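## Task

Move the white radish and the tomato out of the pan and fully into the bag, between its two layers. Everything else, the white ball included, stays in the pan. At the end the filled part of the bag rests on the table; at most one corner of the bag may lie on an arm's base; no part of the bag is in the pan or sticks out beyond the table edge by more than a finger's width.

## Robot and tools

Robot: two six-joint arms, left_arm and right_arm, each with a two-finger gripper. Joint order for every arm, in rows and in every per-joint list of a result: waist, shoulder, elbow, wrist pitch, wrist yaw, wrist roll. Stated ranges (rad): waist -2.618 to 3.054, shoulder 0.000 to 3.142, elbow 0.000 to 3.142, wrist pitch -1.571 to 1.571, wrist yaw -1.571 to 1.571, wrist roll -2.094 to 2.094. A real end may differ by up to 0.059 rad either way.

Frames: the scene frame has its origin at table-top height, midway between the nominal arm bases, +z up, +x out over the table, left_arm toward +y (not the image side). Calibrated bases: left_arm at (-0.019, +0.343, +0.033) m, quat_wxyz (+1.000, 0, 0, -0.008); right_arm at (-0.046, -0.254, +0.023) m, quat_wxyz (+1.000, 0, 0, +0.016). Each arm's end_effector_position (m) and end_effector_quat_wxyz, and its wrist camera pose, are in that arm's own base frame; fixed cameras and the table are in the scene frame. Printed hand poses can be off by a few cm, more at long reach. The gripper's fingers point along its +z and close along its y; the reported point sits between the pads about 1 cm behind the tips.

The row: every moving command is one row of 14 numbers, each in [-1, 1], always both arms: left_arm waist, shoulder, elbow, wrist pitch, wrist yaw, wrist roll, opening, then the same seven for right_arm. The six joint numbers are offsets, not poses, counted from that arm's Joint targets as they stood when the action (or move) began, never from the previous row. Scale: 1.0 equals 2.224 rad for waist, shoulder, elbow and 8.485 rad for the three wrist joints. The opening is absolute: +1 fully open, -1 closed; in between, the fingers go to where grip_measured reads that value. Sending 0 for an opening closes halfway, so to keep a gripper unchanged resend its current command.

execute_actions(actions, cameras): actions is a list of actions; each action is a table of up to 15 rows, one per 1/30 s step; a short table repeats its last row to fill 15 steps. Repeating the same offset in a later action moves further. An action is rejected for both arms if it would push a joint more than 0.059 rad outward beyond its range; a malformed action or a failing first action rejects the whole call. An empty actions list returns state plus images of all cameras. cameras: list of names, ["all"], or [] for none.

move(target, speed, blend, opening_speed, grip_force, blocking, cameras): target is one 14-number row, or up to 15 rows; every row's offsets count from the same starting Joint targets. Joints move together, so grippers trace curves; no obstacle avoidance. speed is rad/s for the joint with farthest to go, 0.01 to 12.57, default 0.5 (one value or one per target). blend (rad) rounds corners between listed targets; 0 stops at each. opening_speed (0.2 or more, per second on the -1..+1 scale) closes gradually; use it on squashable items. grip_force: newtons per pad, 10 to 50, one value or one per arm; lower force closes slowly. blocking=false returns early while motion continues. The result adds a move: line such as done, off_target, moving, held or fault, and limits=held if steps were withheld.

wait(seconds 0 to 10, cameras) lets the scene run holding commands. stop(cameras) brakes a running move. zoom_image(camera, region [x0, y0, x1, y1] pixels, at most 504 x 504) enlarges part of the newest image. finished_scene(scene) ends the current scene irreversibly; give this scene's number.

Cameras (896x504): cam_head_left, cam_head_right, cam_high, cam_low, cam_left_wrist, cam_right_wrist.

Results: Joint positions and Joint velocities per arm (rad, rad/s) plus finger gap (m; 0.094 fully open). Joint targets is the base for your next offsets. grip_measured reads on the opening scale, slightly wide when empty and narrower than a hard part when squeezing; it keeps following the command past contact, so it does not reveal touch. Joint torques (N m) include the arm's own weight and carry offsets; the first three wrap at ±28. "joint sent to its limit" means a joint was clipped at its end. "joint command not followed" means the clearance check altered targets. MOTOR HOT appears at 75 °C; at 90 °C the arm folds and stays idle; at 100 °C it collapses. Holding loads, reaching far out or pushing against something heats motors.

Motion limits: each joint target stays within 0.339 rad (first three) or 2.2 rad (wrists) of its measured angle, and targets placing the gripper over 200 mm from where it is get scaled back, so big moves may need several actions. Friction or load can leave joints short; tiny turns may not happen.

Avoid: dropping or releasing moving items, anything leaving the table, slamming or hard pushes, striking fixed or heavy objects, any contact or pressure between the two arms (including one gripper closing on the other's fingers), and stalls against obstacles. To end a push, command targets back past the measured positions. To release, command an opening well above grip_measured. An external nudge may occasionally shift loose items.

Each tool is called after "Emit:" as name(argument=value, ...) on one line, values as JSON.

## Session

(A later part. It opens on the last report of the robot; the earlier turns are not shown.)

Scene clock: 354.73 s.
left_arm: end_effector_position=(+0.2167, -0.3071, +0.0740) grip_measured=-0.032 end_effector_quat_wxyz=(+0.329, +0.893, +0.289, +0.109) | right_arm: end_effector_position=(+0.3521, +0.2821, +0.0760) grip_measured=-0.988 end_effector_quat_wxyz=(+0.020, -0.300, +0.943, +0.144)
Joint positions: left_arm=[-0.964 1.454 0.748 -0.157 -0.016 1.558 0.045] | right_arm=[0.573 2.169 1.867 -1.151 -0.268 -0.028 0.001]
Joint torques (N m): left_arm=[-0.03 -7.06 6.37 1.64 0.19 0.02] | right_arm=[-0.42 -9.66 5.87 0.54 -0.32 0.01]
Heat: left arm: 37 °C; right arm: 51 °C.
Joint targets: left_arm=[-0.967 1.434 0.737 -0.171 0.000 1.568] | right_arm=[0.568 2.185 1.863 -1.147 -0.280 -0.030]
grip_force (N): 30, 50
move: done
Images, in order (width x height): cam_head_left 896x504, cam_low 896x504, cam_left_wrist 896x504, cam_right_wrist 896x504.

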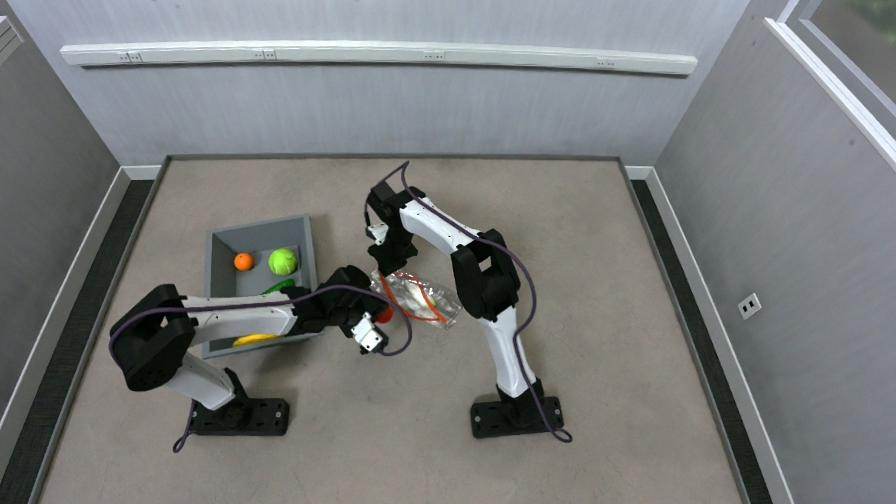

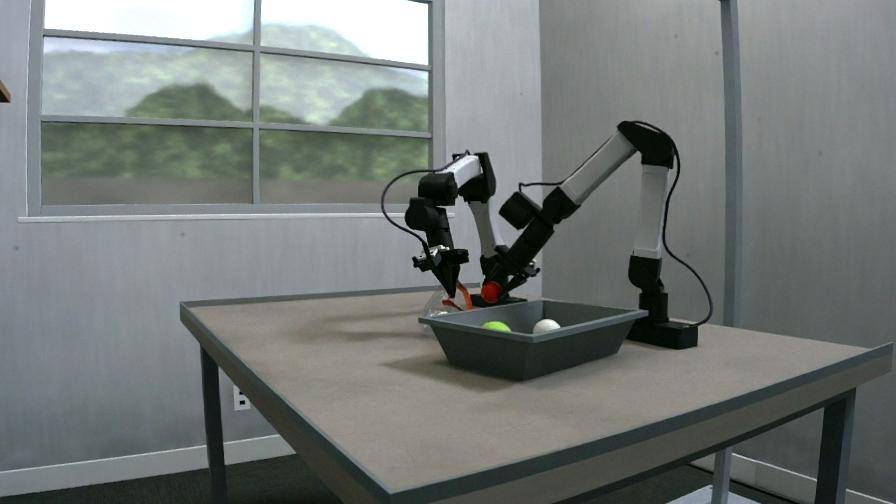

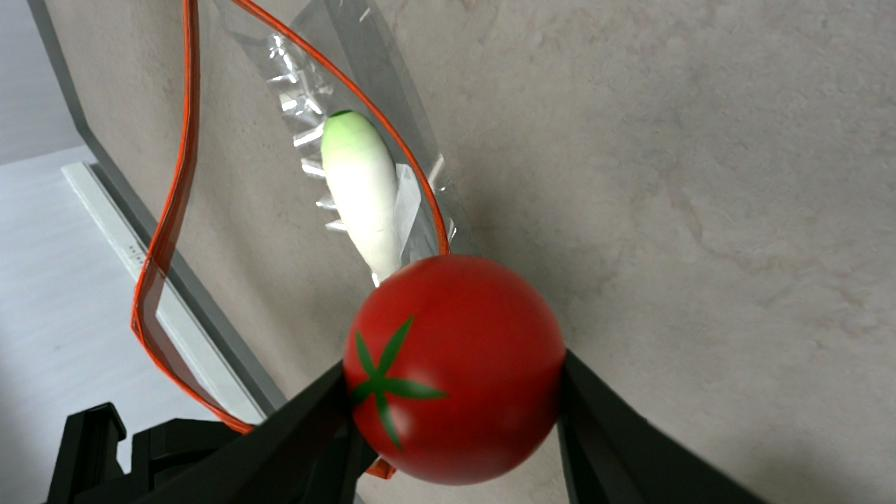

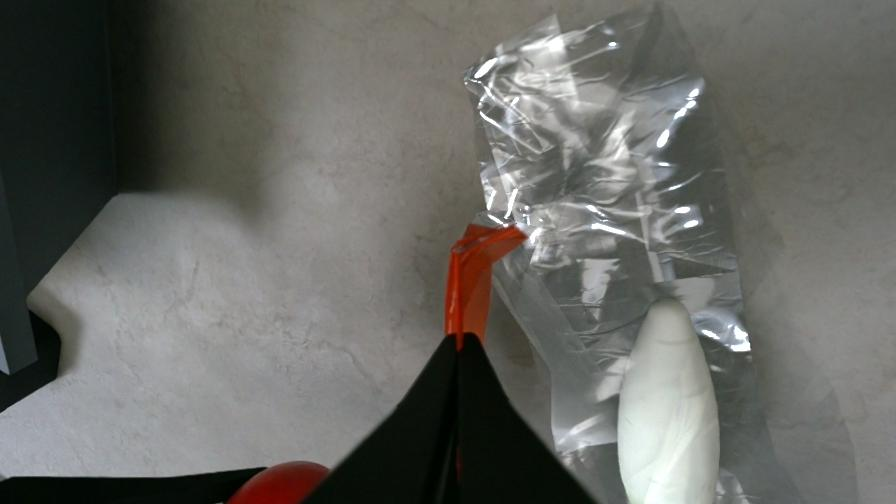

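Emit:
move(target=[0.0099,0.071,0.054,0.0086,-0.0194,0,-0.05,0,0,0,0,0,0,-1], speed=0.25, cameras=["cam_left_wrist","cam_head_left","cam_high","cam_low"])

Emit:
zoom_image(camera="cam_head_left", region=[350, 230, 480, 370])

Emit:
zoom_image(camera="cam_low", region=[400, 180, 560, 340])

Scene clock: 356.73 s.
left_arm: end_effector_position=(+0.2564, -0.3152, +0.0712) grip_measured=-0.032 end_effector_quat_wxyz=(+0.315, +0.879, +0.315, +0.171) | right_arm: end_effector_position=(+0.3520, +0.2822, +0.0761) grip_measured=-0.988 end_effector_quat_wxyz=(+0.020, -0.300, +0.943, +0.144)
Joint positions: left_arm=[-0.951 1.578 0.835 -0.106 -0.148 1.558 0.045] | right_arm=[0.573 2.169 1.867 -1.151 -0.269 -0.028 0.001]
Joint torques (N m): left_arm=[0.75 -5.46 9.59 1.91 -0.17 0.02] | right_arm=[-0.42 -9.66 5.86 0.54 -0.27 0.01]
Heat: left arm: 37 °C; right arm: 51 °C.
Joint targets: left_arm=[-0.945 1.592 0.857 -0.098 -0.164 1.568] | right_arm=[0.568 2.185 1.863 -1.147 -0.280 -0.030]
grip_force (N): 30, 50
move: done
Images, in order (width x height): cam_head_left 896x504, cam_high 896x504, cam_low 896x504, cam_left_wrist 896x504.

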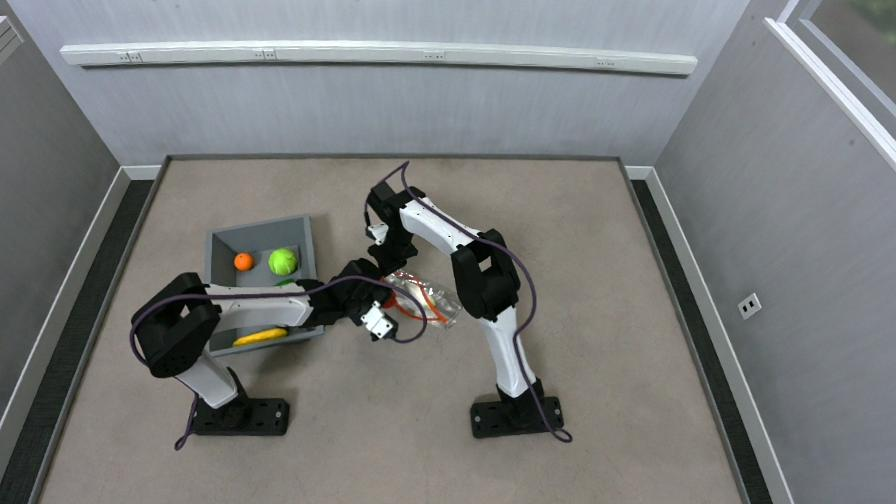

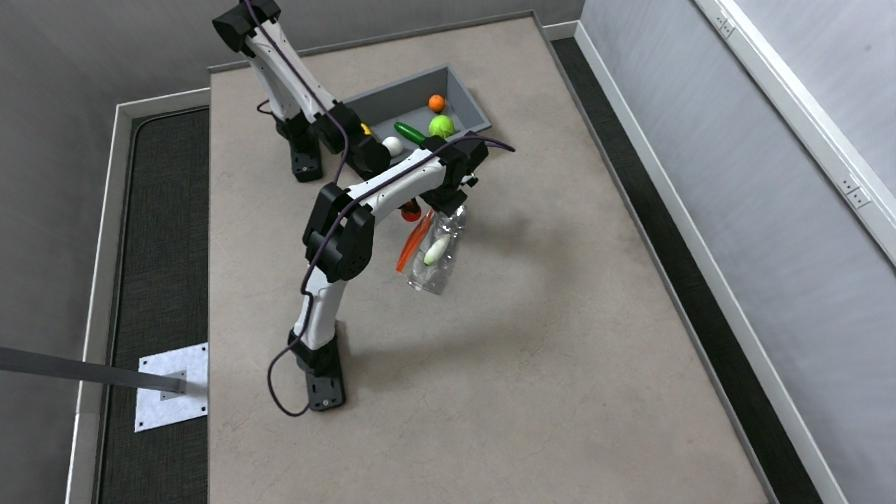

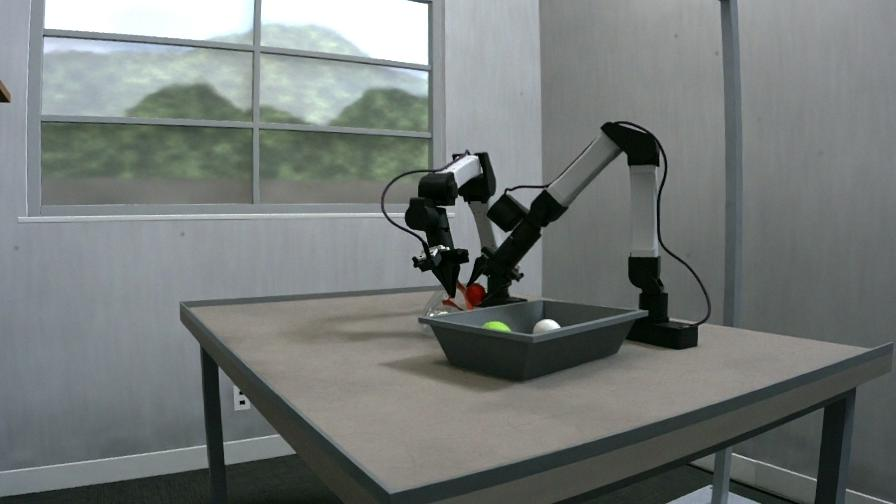

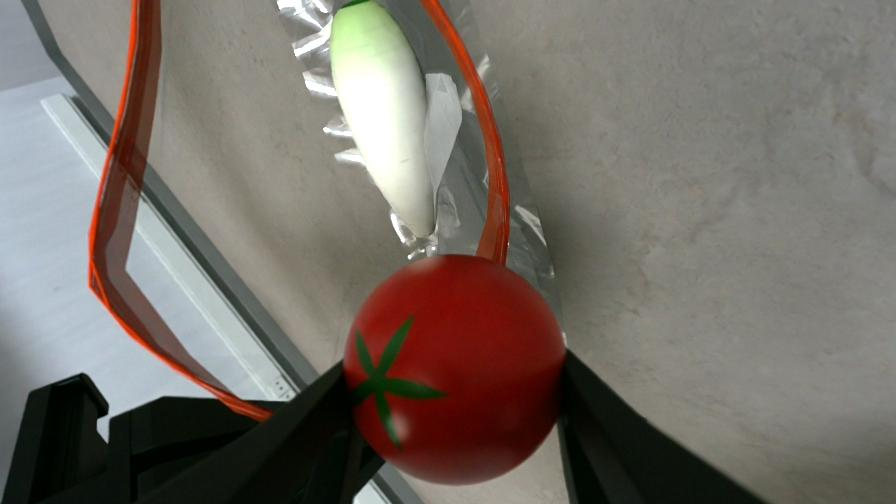

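Scaled by 3.600 from the camera's 896x504 image, which has a finer 1280x720 frame.

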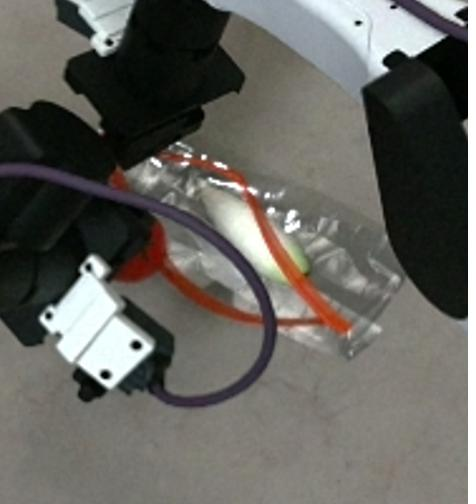

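Scaled by 3.150 from the camera's 896x504 image, which has a finer 1280x720 frame.

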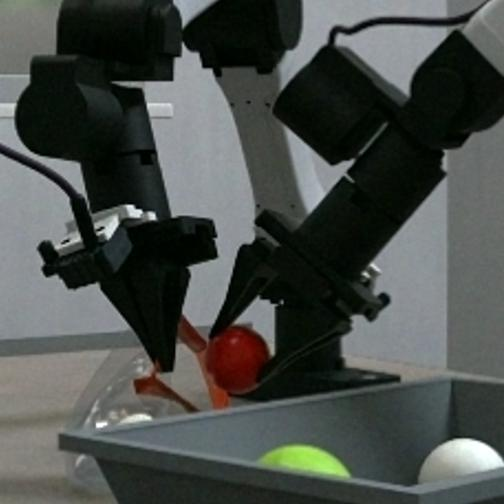

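Emit:
move(target=[0,0.1511,0.0886,0.0163,0,0,-0.05,0,0,0,0,0,0,-1], speed=0.25, cameras=["cam_left_wrist","cam_head_left","cam_high","cam_low"])

Emit:
zoom_image(camera="cam_head_left", region=[350, 230, 480, 370])

Emit:
zoom_image(camera="cam_high", region=[320, 150, 500, 310])

Scene clock: 359.03 s.
left_arm: end_effector_position=(+0.2983, -0.3611, +0.0334) grip_measured=-0.032 end_effector_quat_wxyz=(+0.307, +0.875, +0.322, +0.190) | right_arm: end_effector_position=(+0.3767, +0.2515, +0.0607) grip_measured=-0.988 end_effector_quat_wxyz=(+0.035, -0.289, +0.952, +0.094)
Joint positions: left_arm=[-0.951 1.883 1.022 0.009 -0.192 1.559 0.045] | right_arm=[0.525 2.191 1.857 -1.125 -0.166 -0.055 0.001]
Joint torques (N m): left_arm=[0.69 -5.38 10.17 2.16 0.22 0.02] | right_arm=[4.22 -11.75 6.8 0.27 -1.19 0.31]
Heat: left arm: 37 °C; right arm: 51 °C.
Joint targets: left_arm=[-0.945 1.929 1.054 0.040 -0.165 1.569] | right_arm=[0.568 2.185 1.864 -1.147 -0.280 -0.030]
grip_force (N): 30, 50
move: off_target (left_arm, right_arm); left_arm: the shoulder is farthest, 0.045 rad from its target; right_arm: the wrist yaw is farthest, 0.114 rad from its target
Images, in order (width x height): cam_head_left 896x504, cam_high 896x504, cam_low 896x504, cam_left_wrist 896x504.

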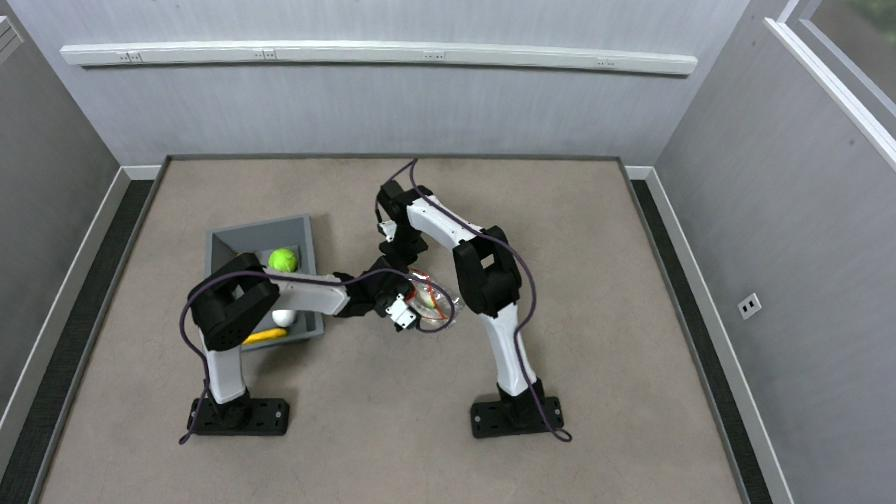

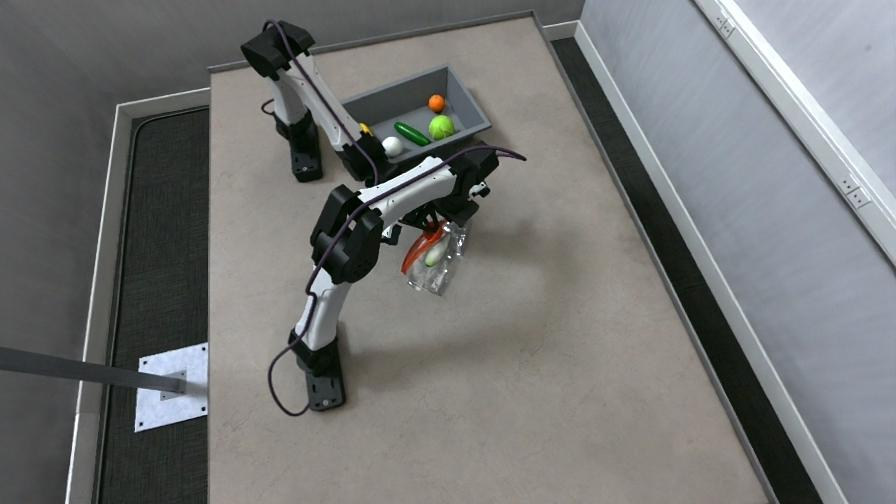

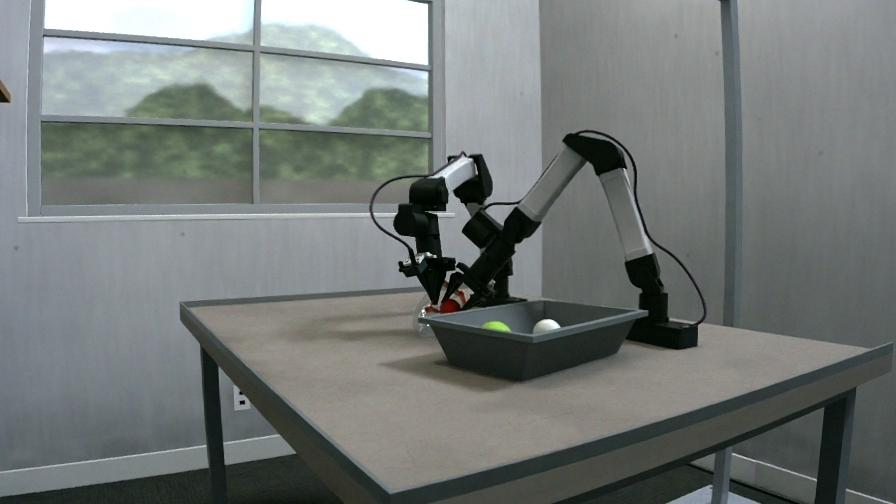

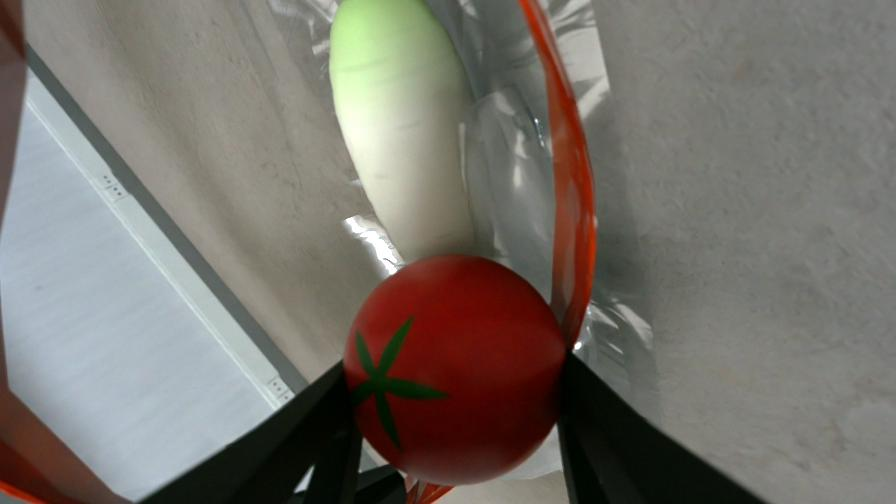

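Scaled by 3.600 from the camera's 896x504 image, which has a finer 1280x720 frame.

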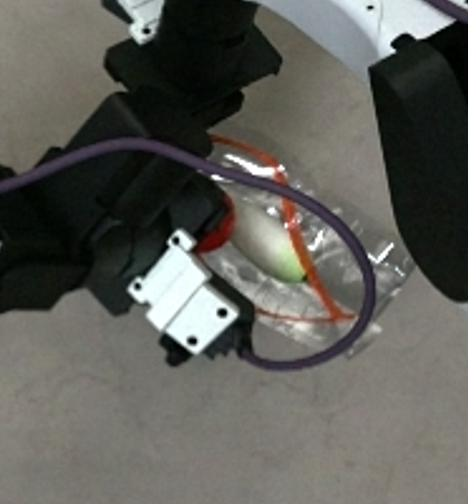

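Scaled by 2.800 from the camera's 896x504 image, which has a finer 1280x720 frame.

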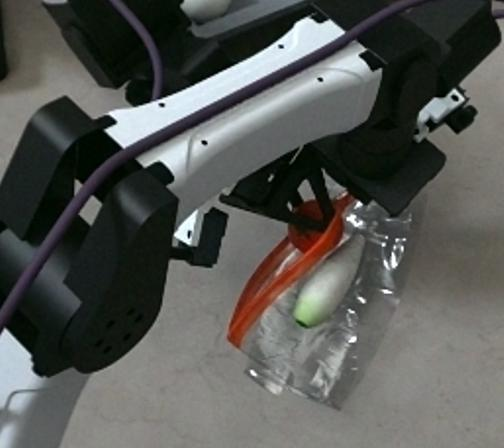

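Emit:
move(target=[0,0,0,0,0,0,-0.05,-0.028,0.0067,-0.0045,0.0026,0.013,-0.003,-1], speed=0.2, cameras=["cam_right_wrist"])

Scene clock: 360.50 s.
left_arm: end_effector_position=(+0.3009, -0.3677, +0.0300) grip_measured=-0.032 end_effector_quat_wxyz=(+0.314, +0.874, +0.320, +0.187) | right_arm: end_effector_position=(+0.3815, +0.2443, +0.0605) grip_measured=-0.988 end_effector_quat_wxyz=(+0.037, -0.282, +0.955, +0.090)
Joint positions: left_arm=[-0.951 1.909 1.034 0.034 -0.182 1.559 0.045] | right_arm=[0.509 2.191 1.857 -1.125 -0.159 -0.056 0.001]
Joint torques (N m): left_arm=[0.72 -7.65 8.95 1.89 0.11 0.01] | right_arm=[-0.24 -10.45 5.85 0.49 -0.21 0.04]
Heat: left arm: 38 °C; right arm: 51 °C.
Joint targets: left_arm=[-0.945 1.928 1.054 0.040 -0.165 1.569] | right_arm=[0.506 2.200 1.854 -1.124 -0.170 -0.056]
grip_force (N): 30, 50
move: done
Images, in order (width x height): cam_right_wrist 896x504.

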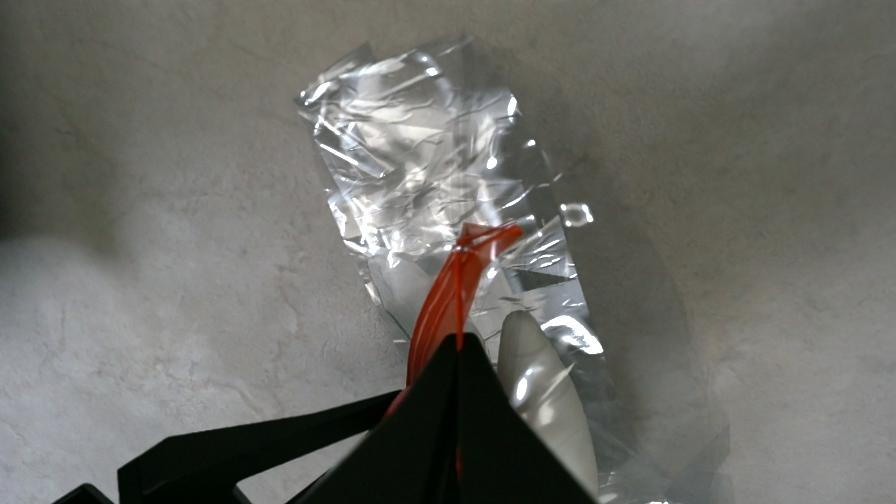

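Emit:
move(target=[0,0.027,-0.009,0.0094,0,0,-0.05,0,0,0,0,0,0,-1], speed=0.15, cameras=["cam_left_wrist","cam_right_wrist","cam_low","cam_head_left"])

Emit:
zoom_image(camera="cam_low", region=[400, 180, 560, 340])

Emit:
zoom_image(camera="cam_head_left", region=[350, 230, 480, 370])

Scene clock: 362.10 s.
left_arm: end_effector_position=(+0.3056, -0.3749, +0.0150) grip_measured=-0.032 end_effector_quat_wxyz=(+0.322, +0.871, +0.319, +0.188) | right_arm: end_effector_position=(+0.3816, +0.2445, +0.0606) grip_measured=-0.988 end_effector_quat_wxyz=(+0.037, -0.282, +0.955, +0.090)
Joint positions: left_arm=[-0.951 1.97 1.034 0.112 -0.18 1.559 0.045] | right_arm=[0.509 2.191 1.857 -1.124 -0.16 -0.056 0.001]
Joint torques (N m): left_arm=[0.7 -7.99 6.78 1.92 0.11 0.03] | right_arm=[-0.24 -10.45 5.86 0.48 -0.2 0.04]
Heat: left arm: 38 °C; right arm: 51 °C.
Joint targets: left_arm=[-0.945 1.989 1.034 0.120 -0.164 1.569] | right_arm=[0.506 2.200 1.854 -1.124 -0.170 -0.056]
grip_force (N): 30, 50
move: done
Images, in order (width x height): cam_head_left 896x504, cam_low 896x504, cam_left_wrist 896x504, cam_right_wrist 896x504.

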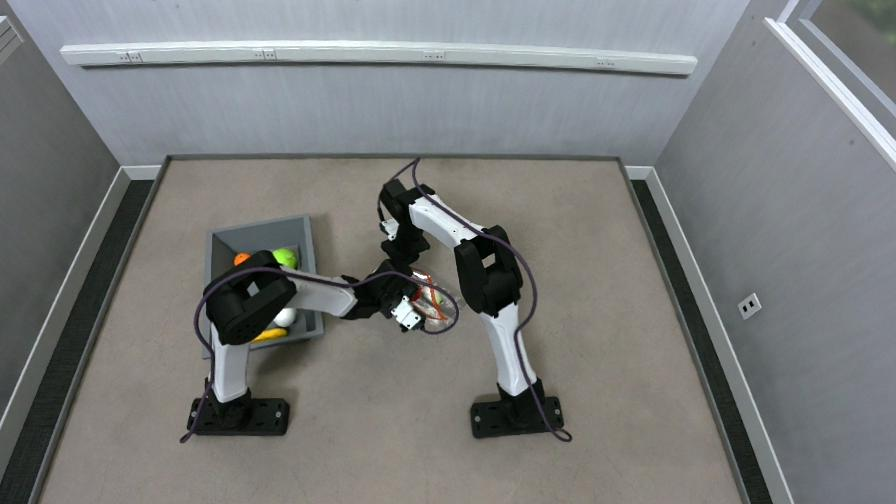

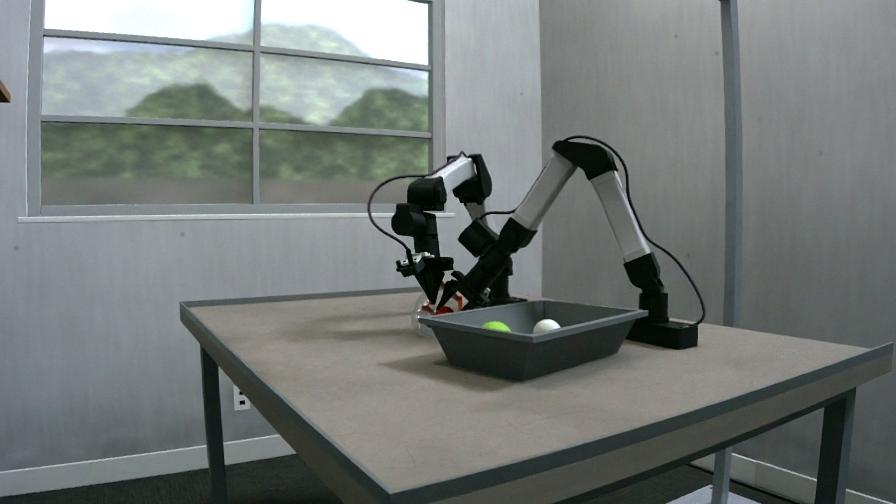

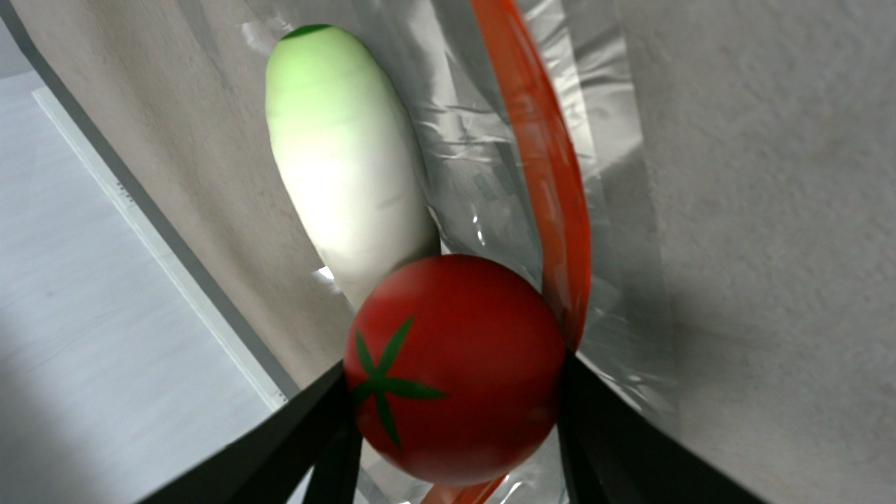

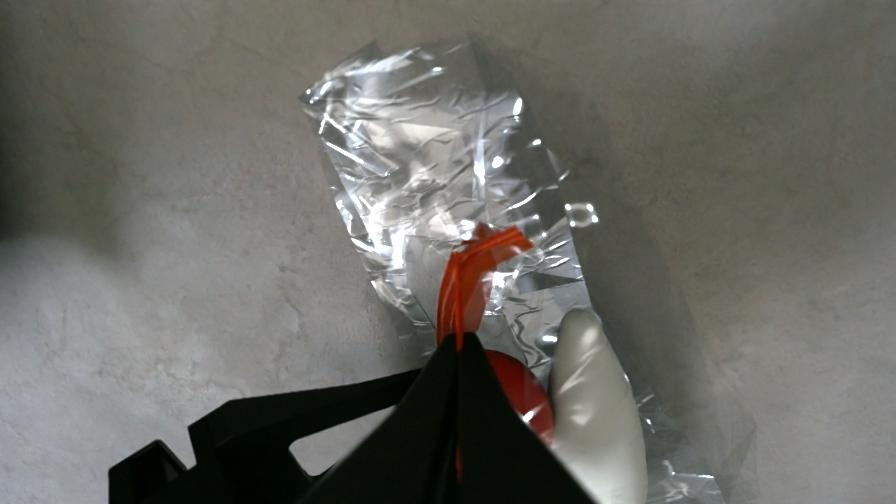

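Scaled by 3.150 from the camera's 896x504 image, which has a finer 1280x720 frame.

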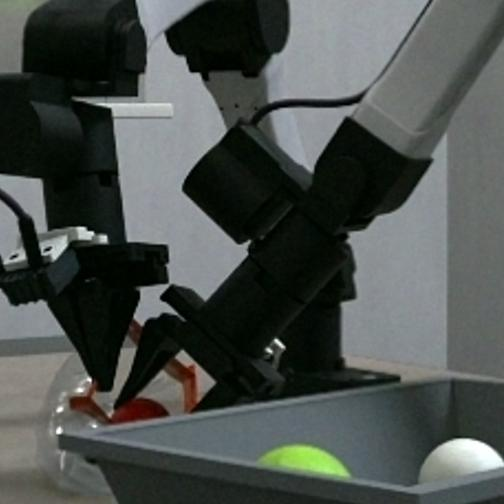

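Scaled by 3.600 from the camera's 896x504 image, which has a finer 1280x720 frame.

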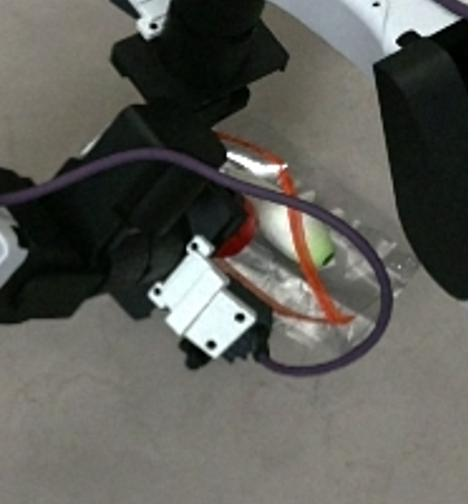

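Emit:
move(target=[[0,0.004,-0.018,0.0047,0,0,-0.05,0,0,0,0,0,0,-1],[0,0.004,-0.018,0.0047,0,0,0.22,0,0,0,0,0,0,-1]], speed=0.15, opening_speed=0.3, cameras=["cam_left_wrist","cam_right_wrist"])

Scene clock: 364.30 s.
left_arm: end_effector_position=(+0.3044, -0.3732, +0.0102) grip_measured=+0.218 end_effector_quat_wxyz=(+0.327, +0.869, +0.319, +0.190) | right_arm: end_effector_position=(+0.3816, +0.2445, +0.0606) grip_measured=-0.988 end_effector_quat_wxyz=(+0.037, -0.282, +0.955, +0.090)
Joint positions: left_arm=[-0.951 1.975 1.006 0.157 -0.18 1.559 0.057] | right_arm=[0.509 2.191 1.857 -1.124 -0.16 -0.056 0.001]
Joint torques (N m): left_arm=[0.68 -7.65 5.45 1.9 0.11 0.01] | right_arm=[-0.23 -10.45 5.87 0.49 -0.2 0.04]
Heat: left arm: 37 °C; right arm: 51 °C.
Joint targets: left_arm=[-0.945 1.997 0.994 0.160 -0.164 1.569] | right_arm=[0.506 2.200 1.854 -1.124 -0.170 -0.056]
grip_force (N): 30, 50
move: done
Images, in order (width x height): cam_left_wrist 896x504, cam_right_wrist 896x504.

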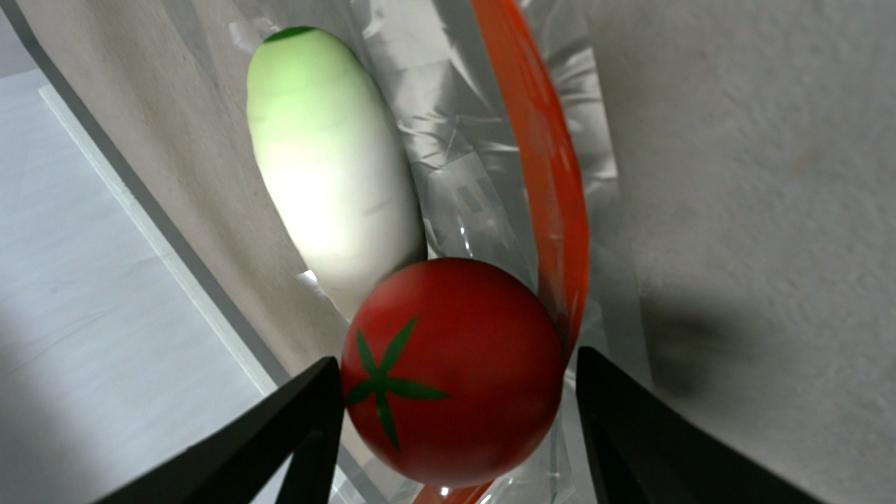

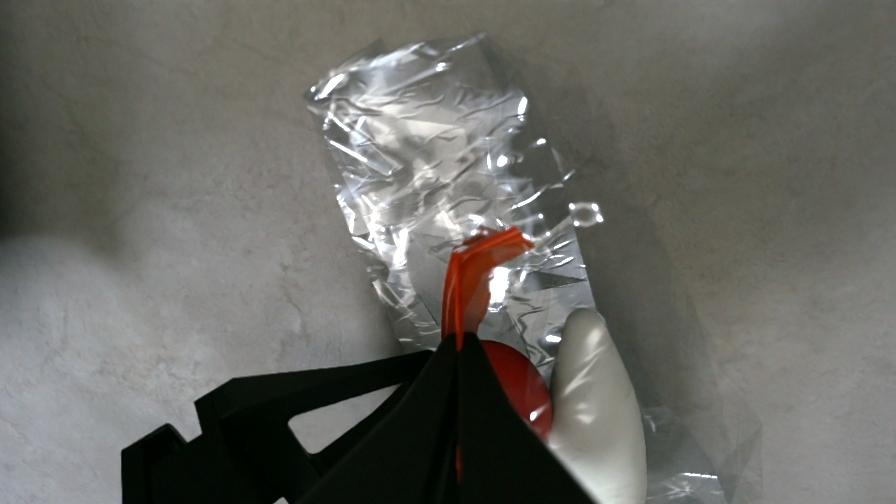

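Emit:
move(target=[0,-0.1281,-0.0477,-0.0174,0,0,0.22,0,0,0,0,0,0,-1], speed=0.2, cameras=["cam_left_wrist","cam_right_wrist","cam_head_left","cam_low"])

Emit:
zoom_image(camera="cam_head_left", region=[350, 230, 480, 370])

Emit:
zoom_image(camera="cam_low", region=[400, 180, 560, 340])

Scene clock: 366.77 s.
left_arm: end_effector_position=(+0.2820, -0.3418, +0.0557) grip_measured=+0.218 end_effector_quat_wxyz=(+0.330, +0.868, +0.319, +0.191) | right_arm: end_effector_position=(+0.3816, +0.2445, +0.0606) grip_measured=-0.988 end_effector_quat_wxyz=(+0.037, -0.282, +0.955, +0.090)
Joint positions: left_arm=[-0.951 1.736 0.901 0.028 -0.18 1.559 0.057] | right_arm=[0.509 2.191 1.857 -1.124 -0.16 -0.056 0.001]
Joint torques (N m): left_arm=[0.7 -9.57 5.9 1.69 0.11 0.01] | right_arm=[-0.23 -10.45 5.87 0.49 -0.2 0.04]
Heat: left arm: 37 °C; right arm: 52 °C.
Joint targets: left_arm=[-0.945 1.713 0.888 0.012 -0.164 1.569] | right_arm=[0.506 2.200 1.854 -1.124 -0.170 -0.056]
grip_force (N): 30, 50
move: done
Images, in order (width x height): cam_head_left 896x504, cam_low 896x504, cam_left_wrist 896x504, cam_right_wrist 896x504.

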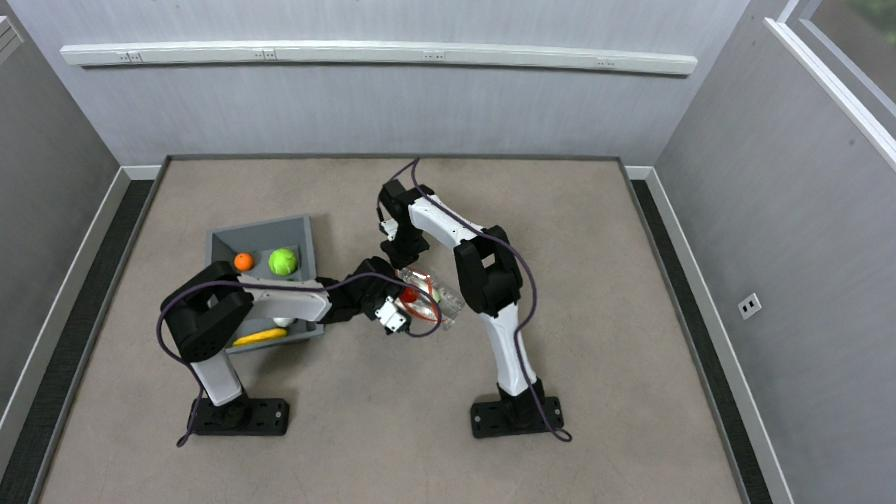

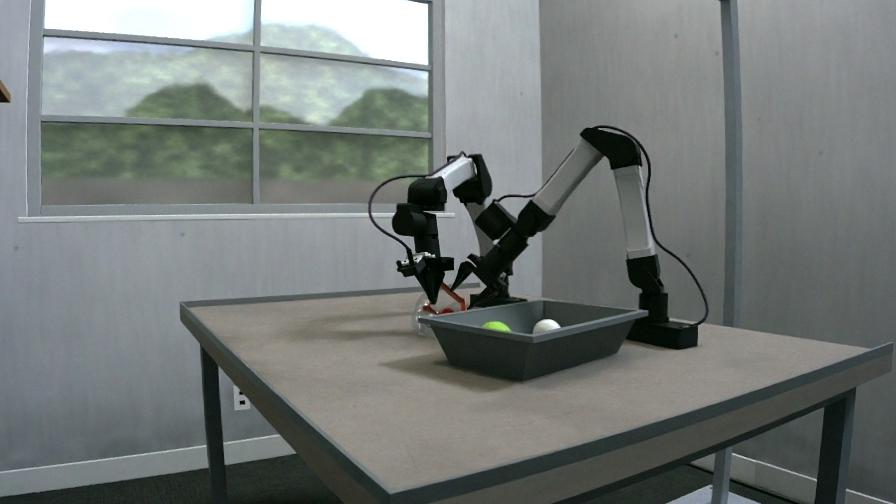

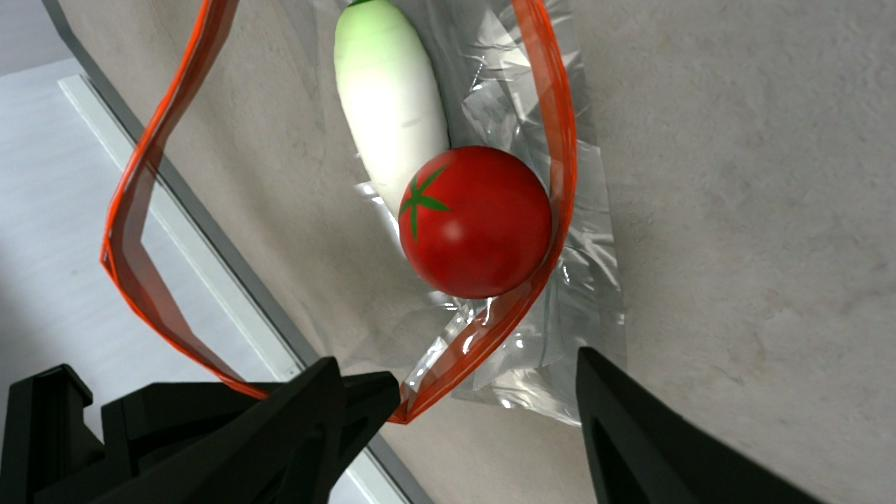

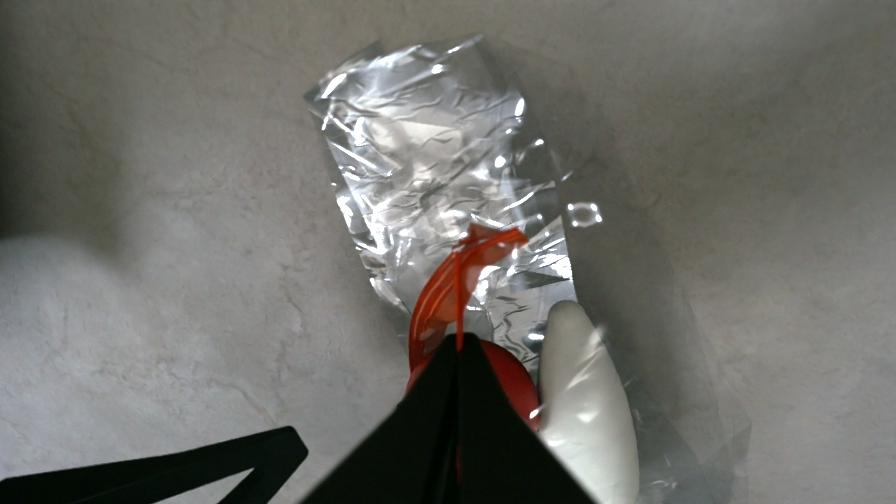

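Scaled by 3.600 from the camera's 896x504 image, which has a finer 1280x720 frame.

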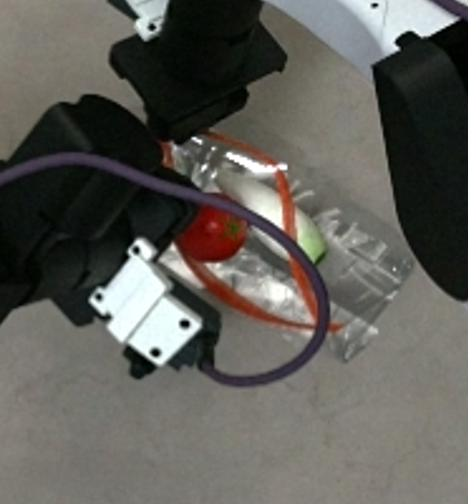

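Scaled by 3.150 from the camera's 896x504 image, which has a finer 1280x720 frame.

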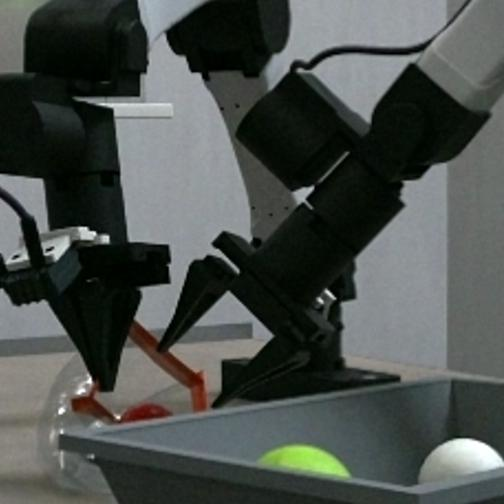

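Emit:
move(target=[[0,-0.1254,-0.0679,-0.0216,0,0,0.22,0,0,0,0,0,0,-1],[0,-0.1254,-0.0679,-0.0216,0,0,-1,0,0,0,0,0,0,-1]], speed=0.3, cameras=["cam_left_wrist","cam_head_left","cam_low"])

Emit:
zoom_image(camera="cam_head_left", region=[350, 230, 480, 370])

Scene clock: 372.90 s.
left_arm: end_effector_position=(+0.2431, -0.2872, +0.0782) grip_measured=-0.980 end_effector_quat_wxyz=(+0.307, +0.877, +0.320, +0.184) | right_arm: end_effector_position=(+0.3816, +0.2445, +0.0606) grip_measured=-0.988 end_effector_quat_wxyz=(+0.037, -0.282, +0.955, +0.090)
Joint positions: left_arm=[-0.951 1.451 0.75 -0.155 -0.18 1.559 0.001] | right_arm=[0.509 2.191 1.857 -1.124 -0.16 -0.056 0.001]
Joint torques (N m): left_arm=[0.73 -6.89 6.26 1.61 0.11 0.01] | right_arm=[-0.23 -10.45 5.86 0.48 -0.21 0.04]
Heat: left arm: 37 °C; right arm: 52 °C.
Joint targets: left_arm=[-0.945 1.433 0.737 -0.171 -0.164 1.569] | right_arm=[0.506 2.200 1.854 -1.124 -0.170 -0.056]
grip_force (N): 30, 50
move: done
Images, in order (width x height): cam_head_left 896x504, cam_low 896x504, cam_left_wrist 896x504.

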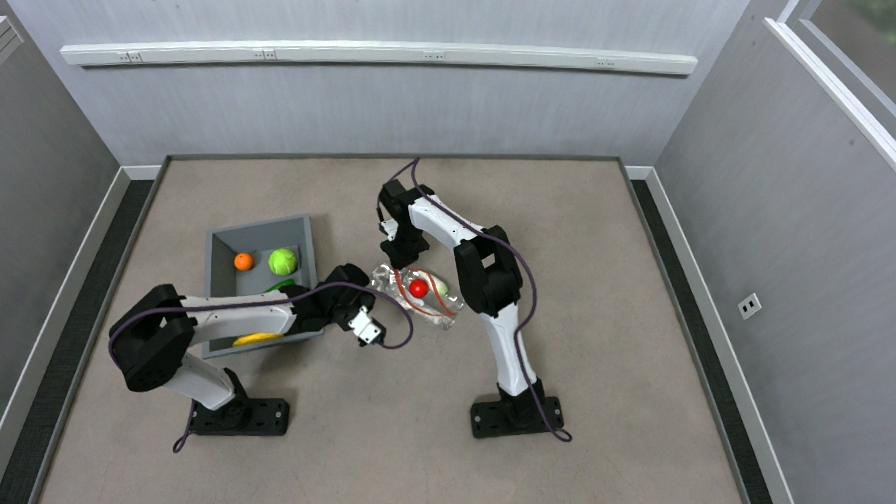

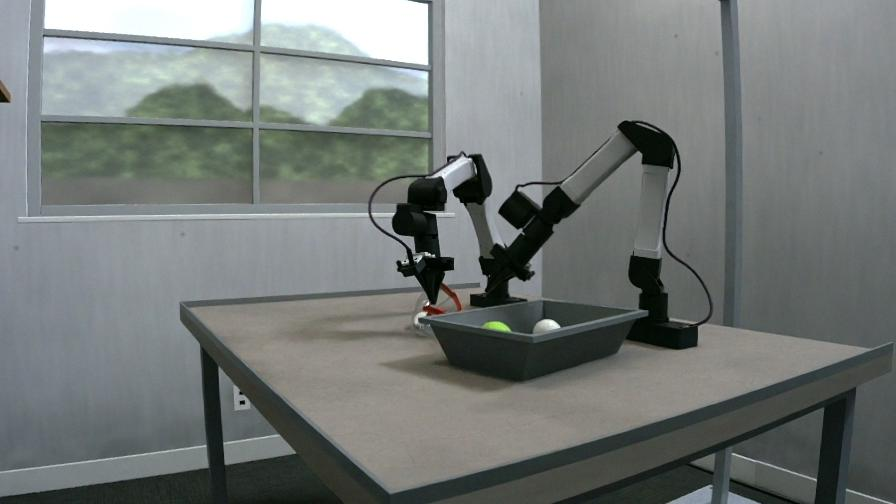

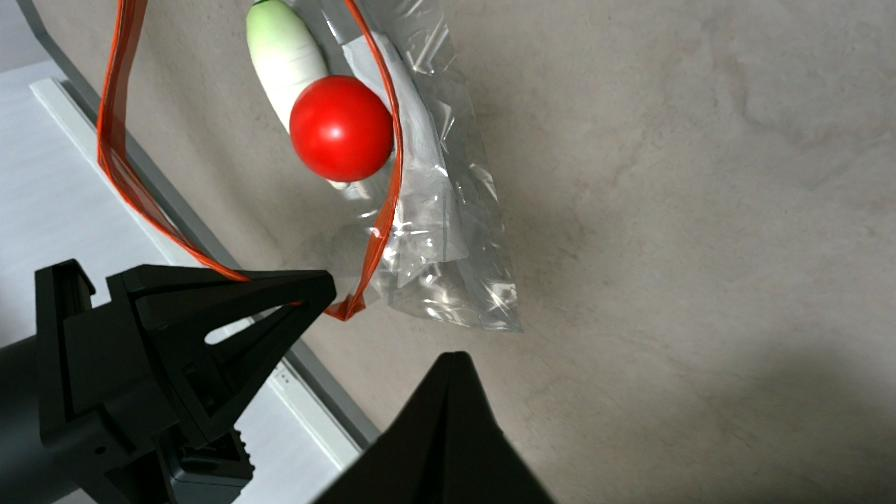

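Scaled by 3.600 from the camera's 896x504 image, which has a finer 1280x720 frame.

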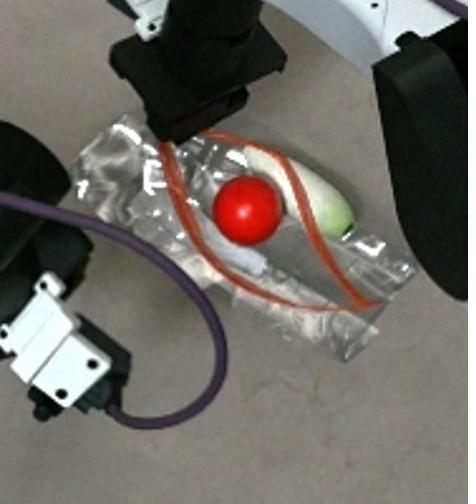

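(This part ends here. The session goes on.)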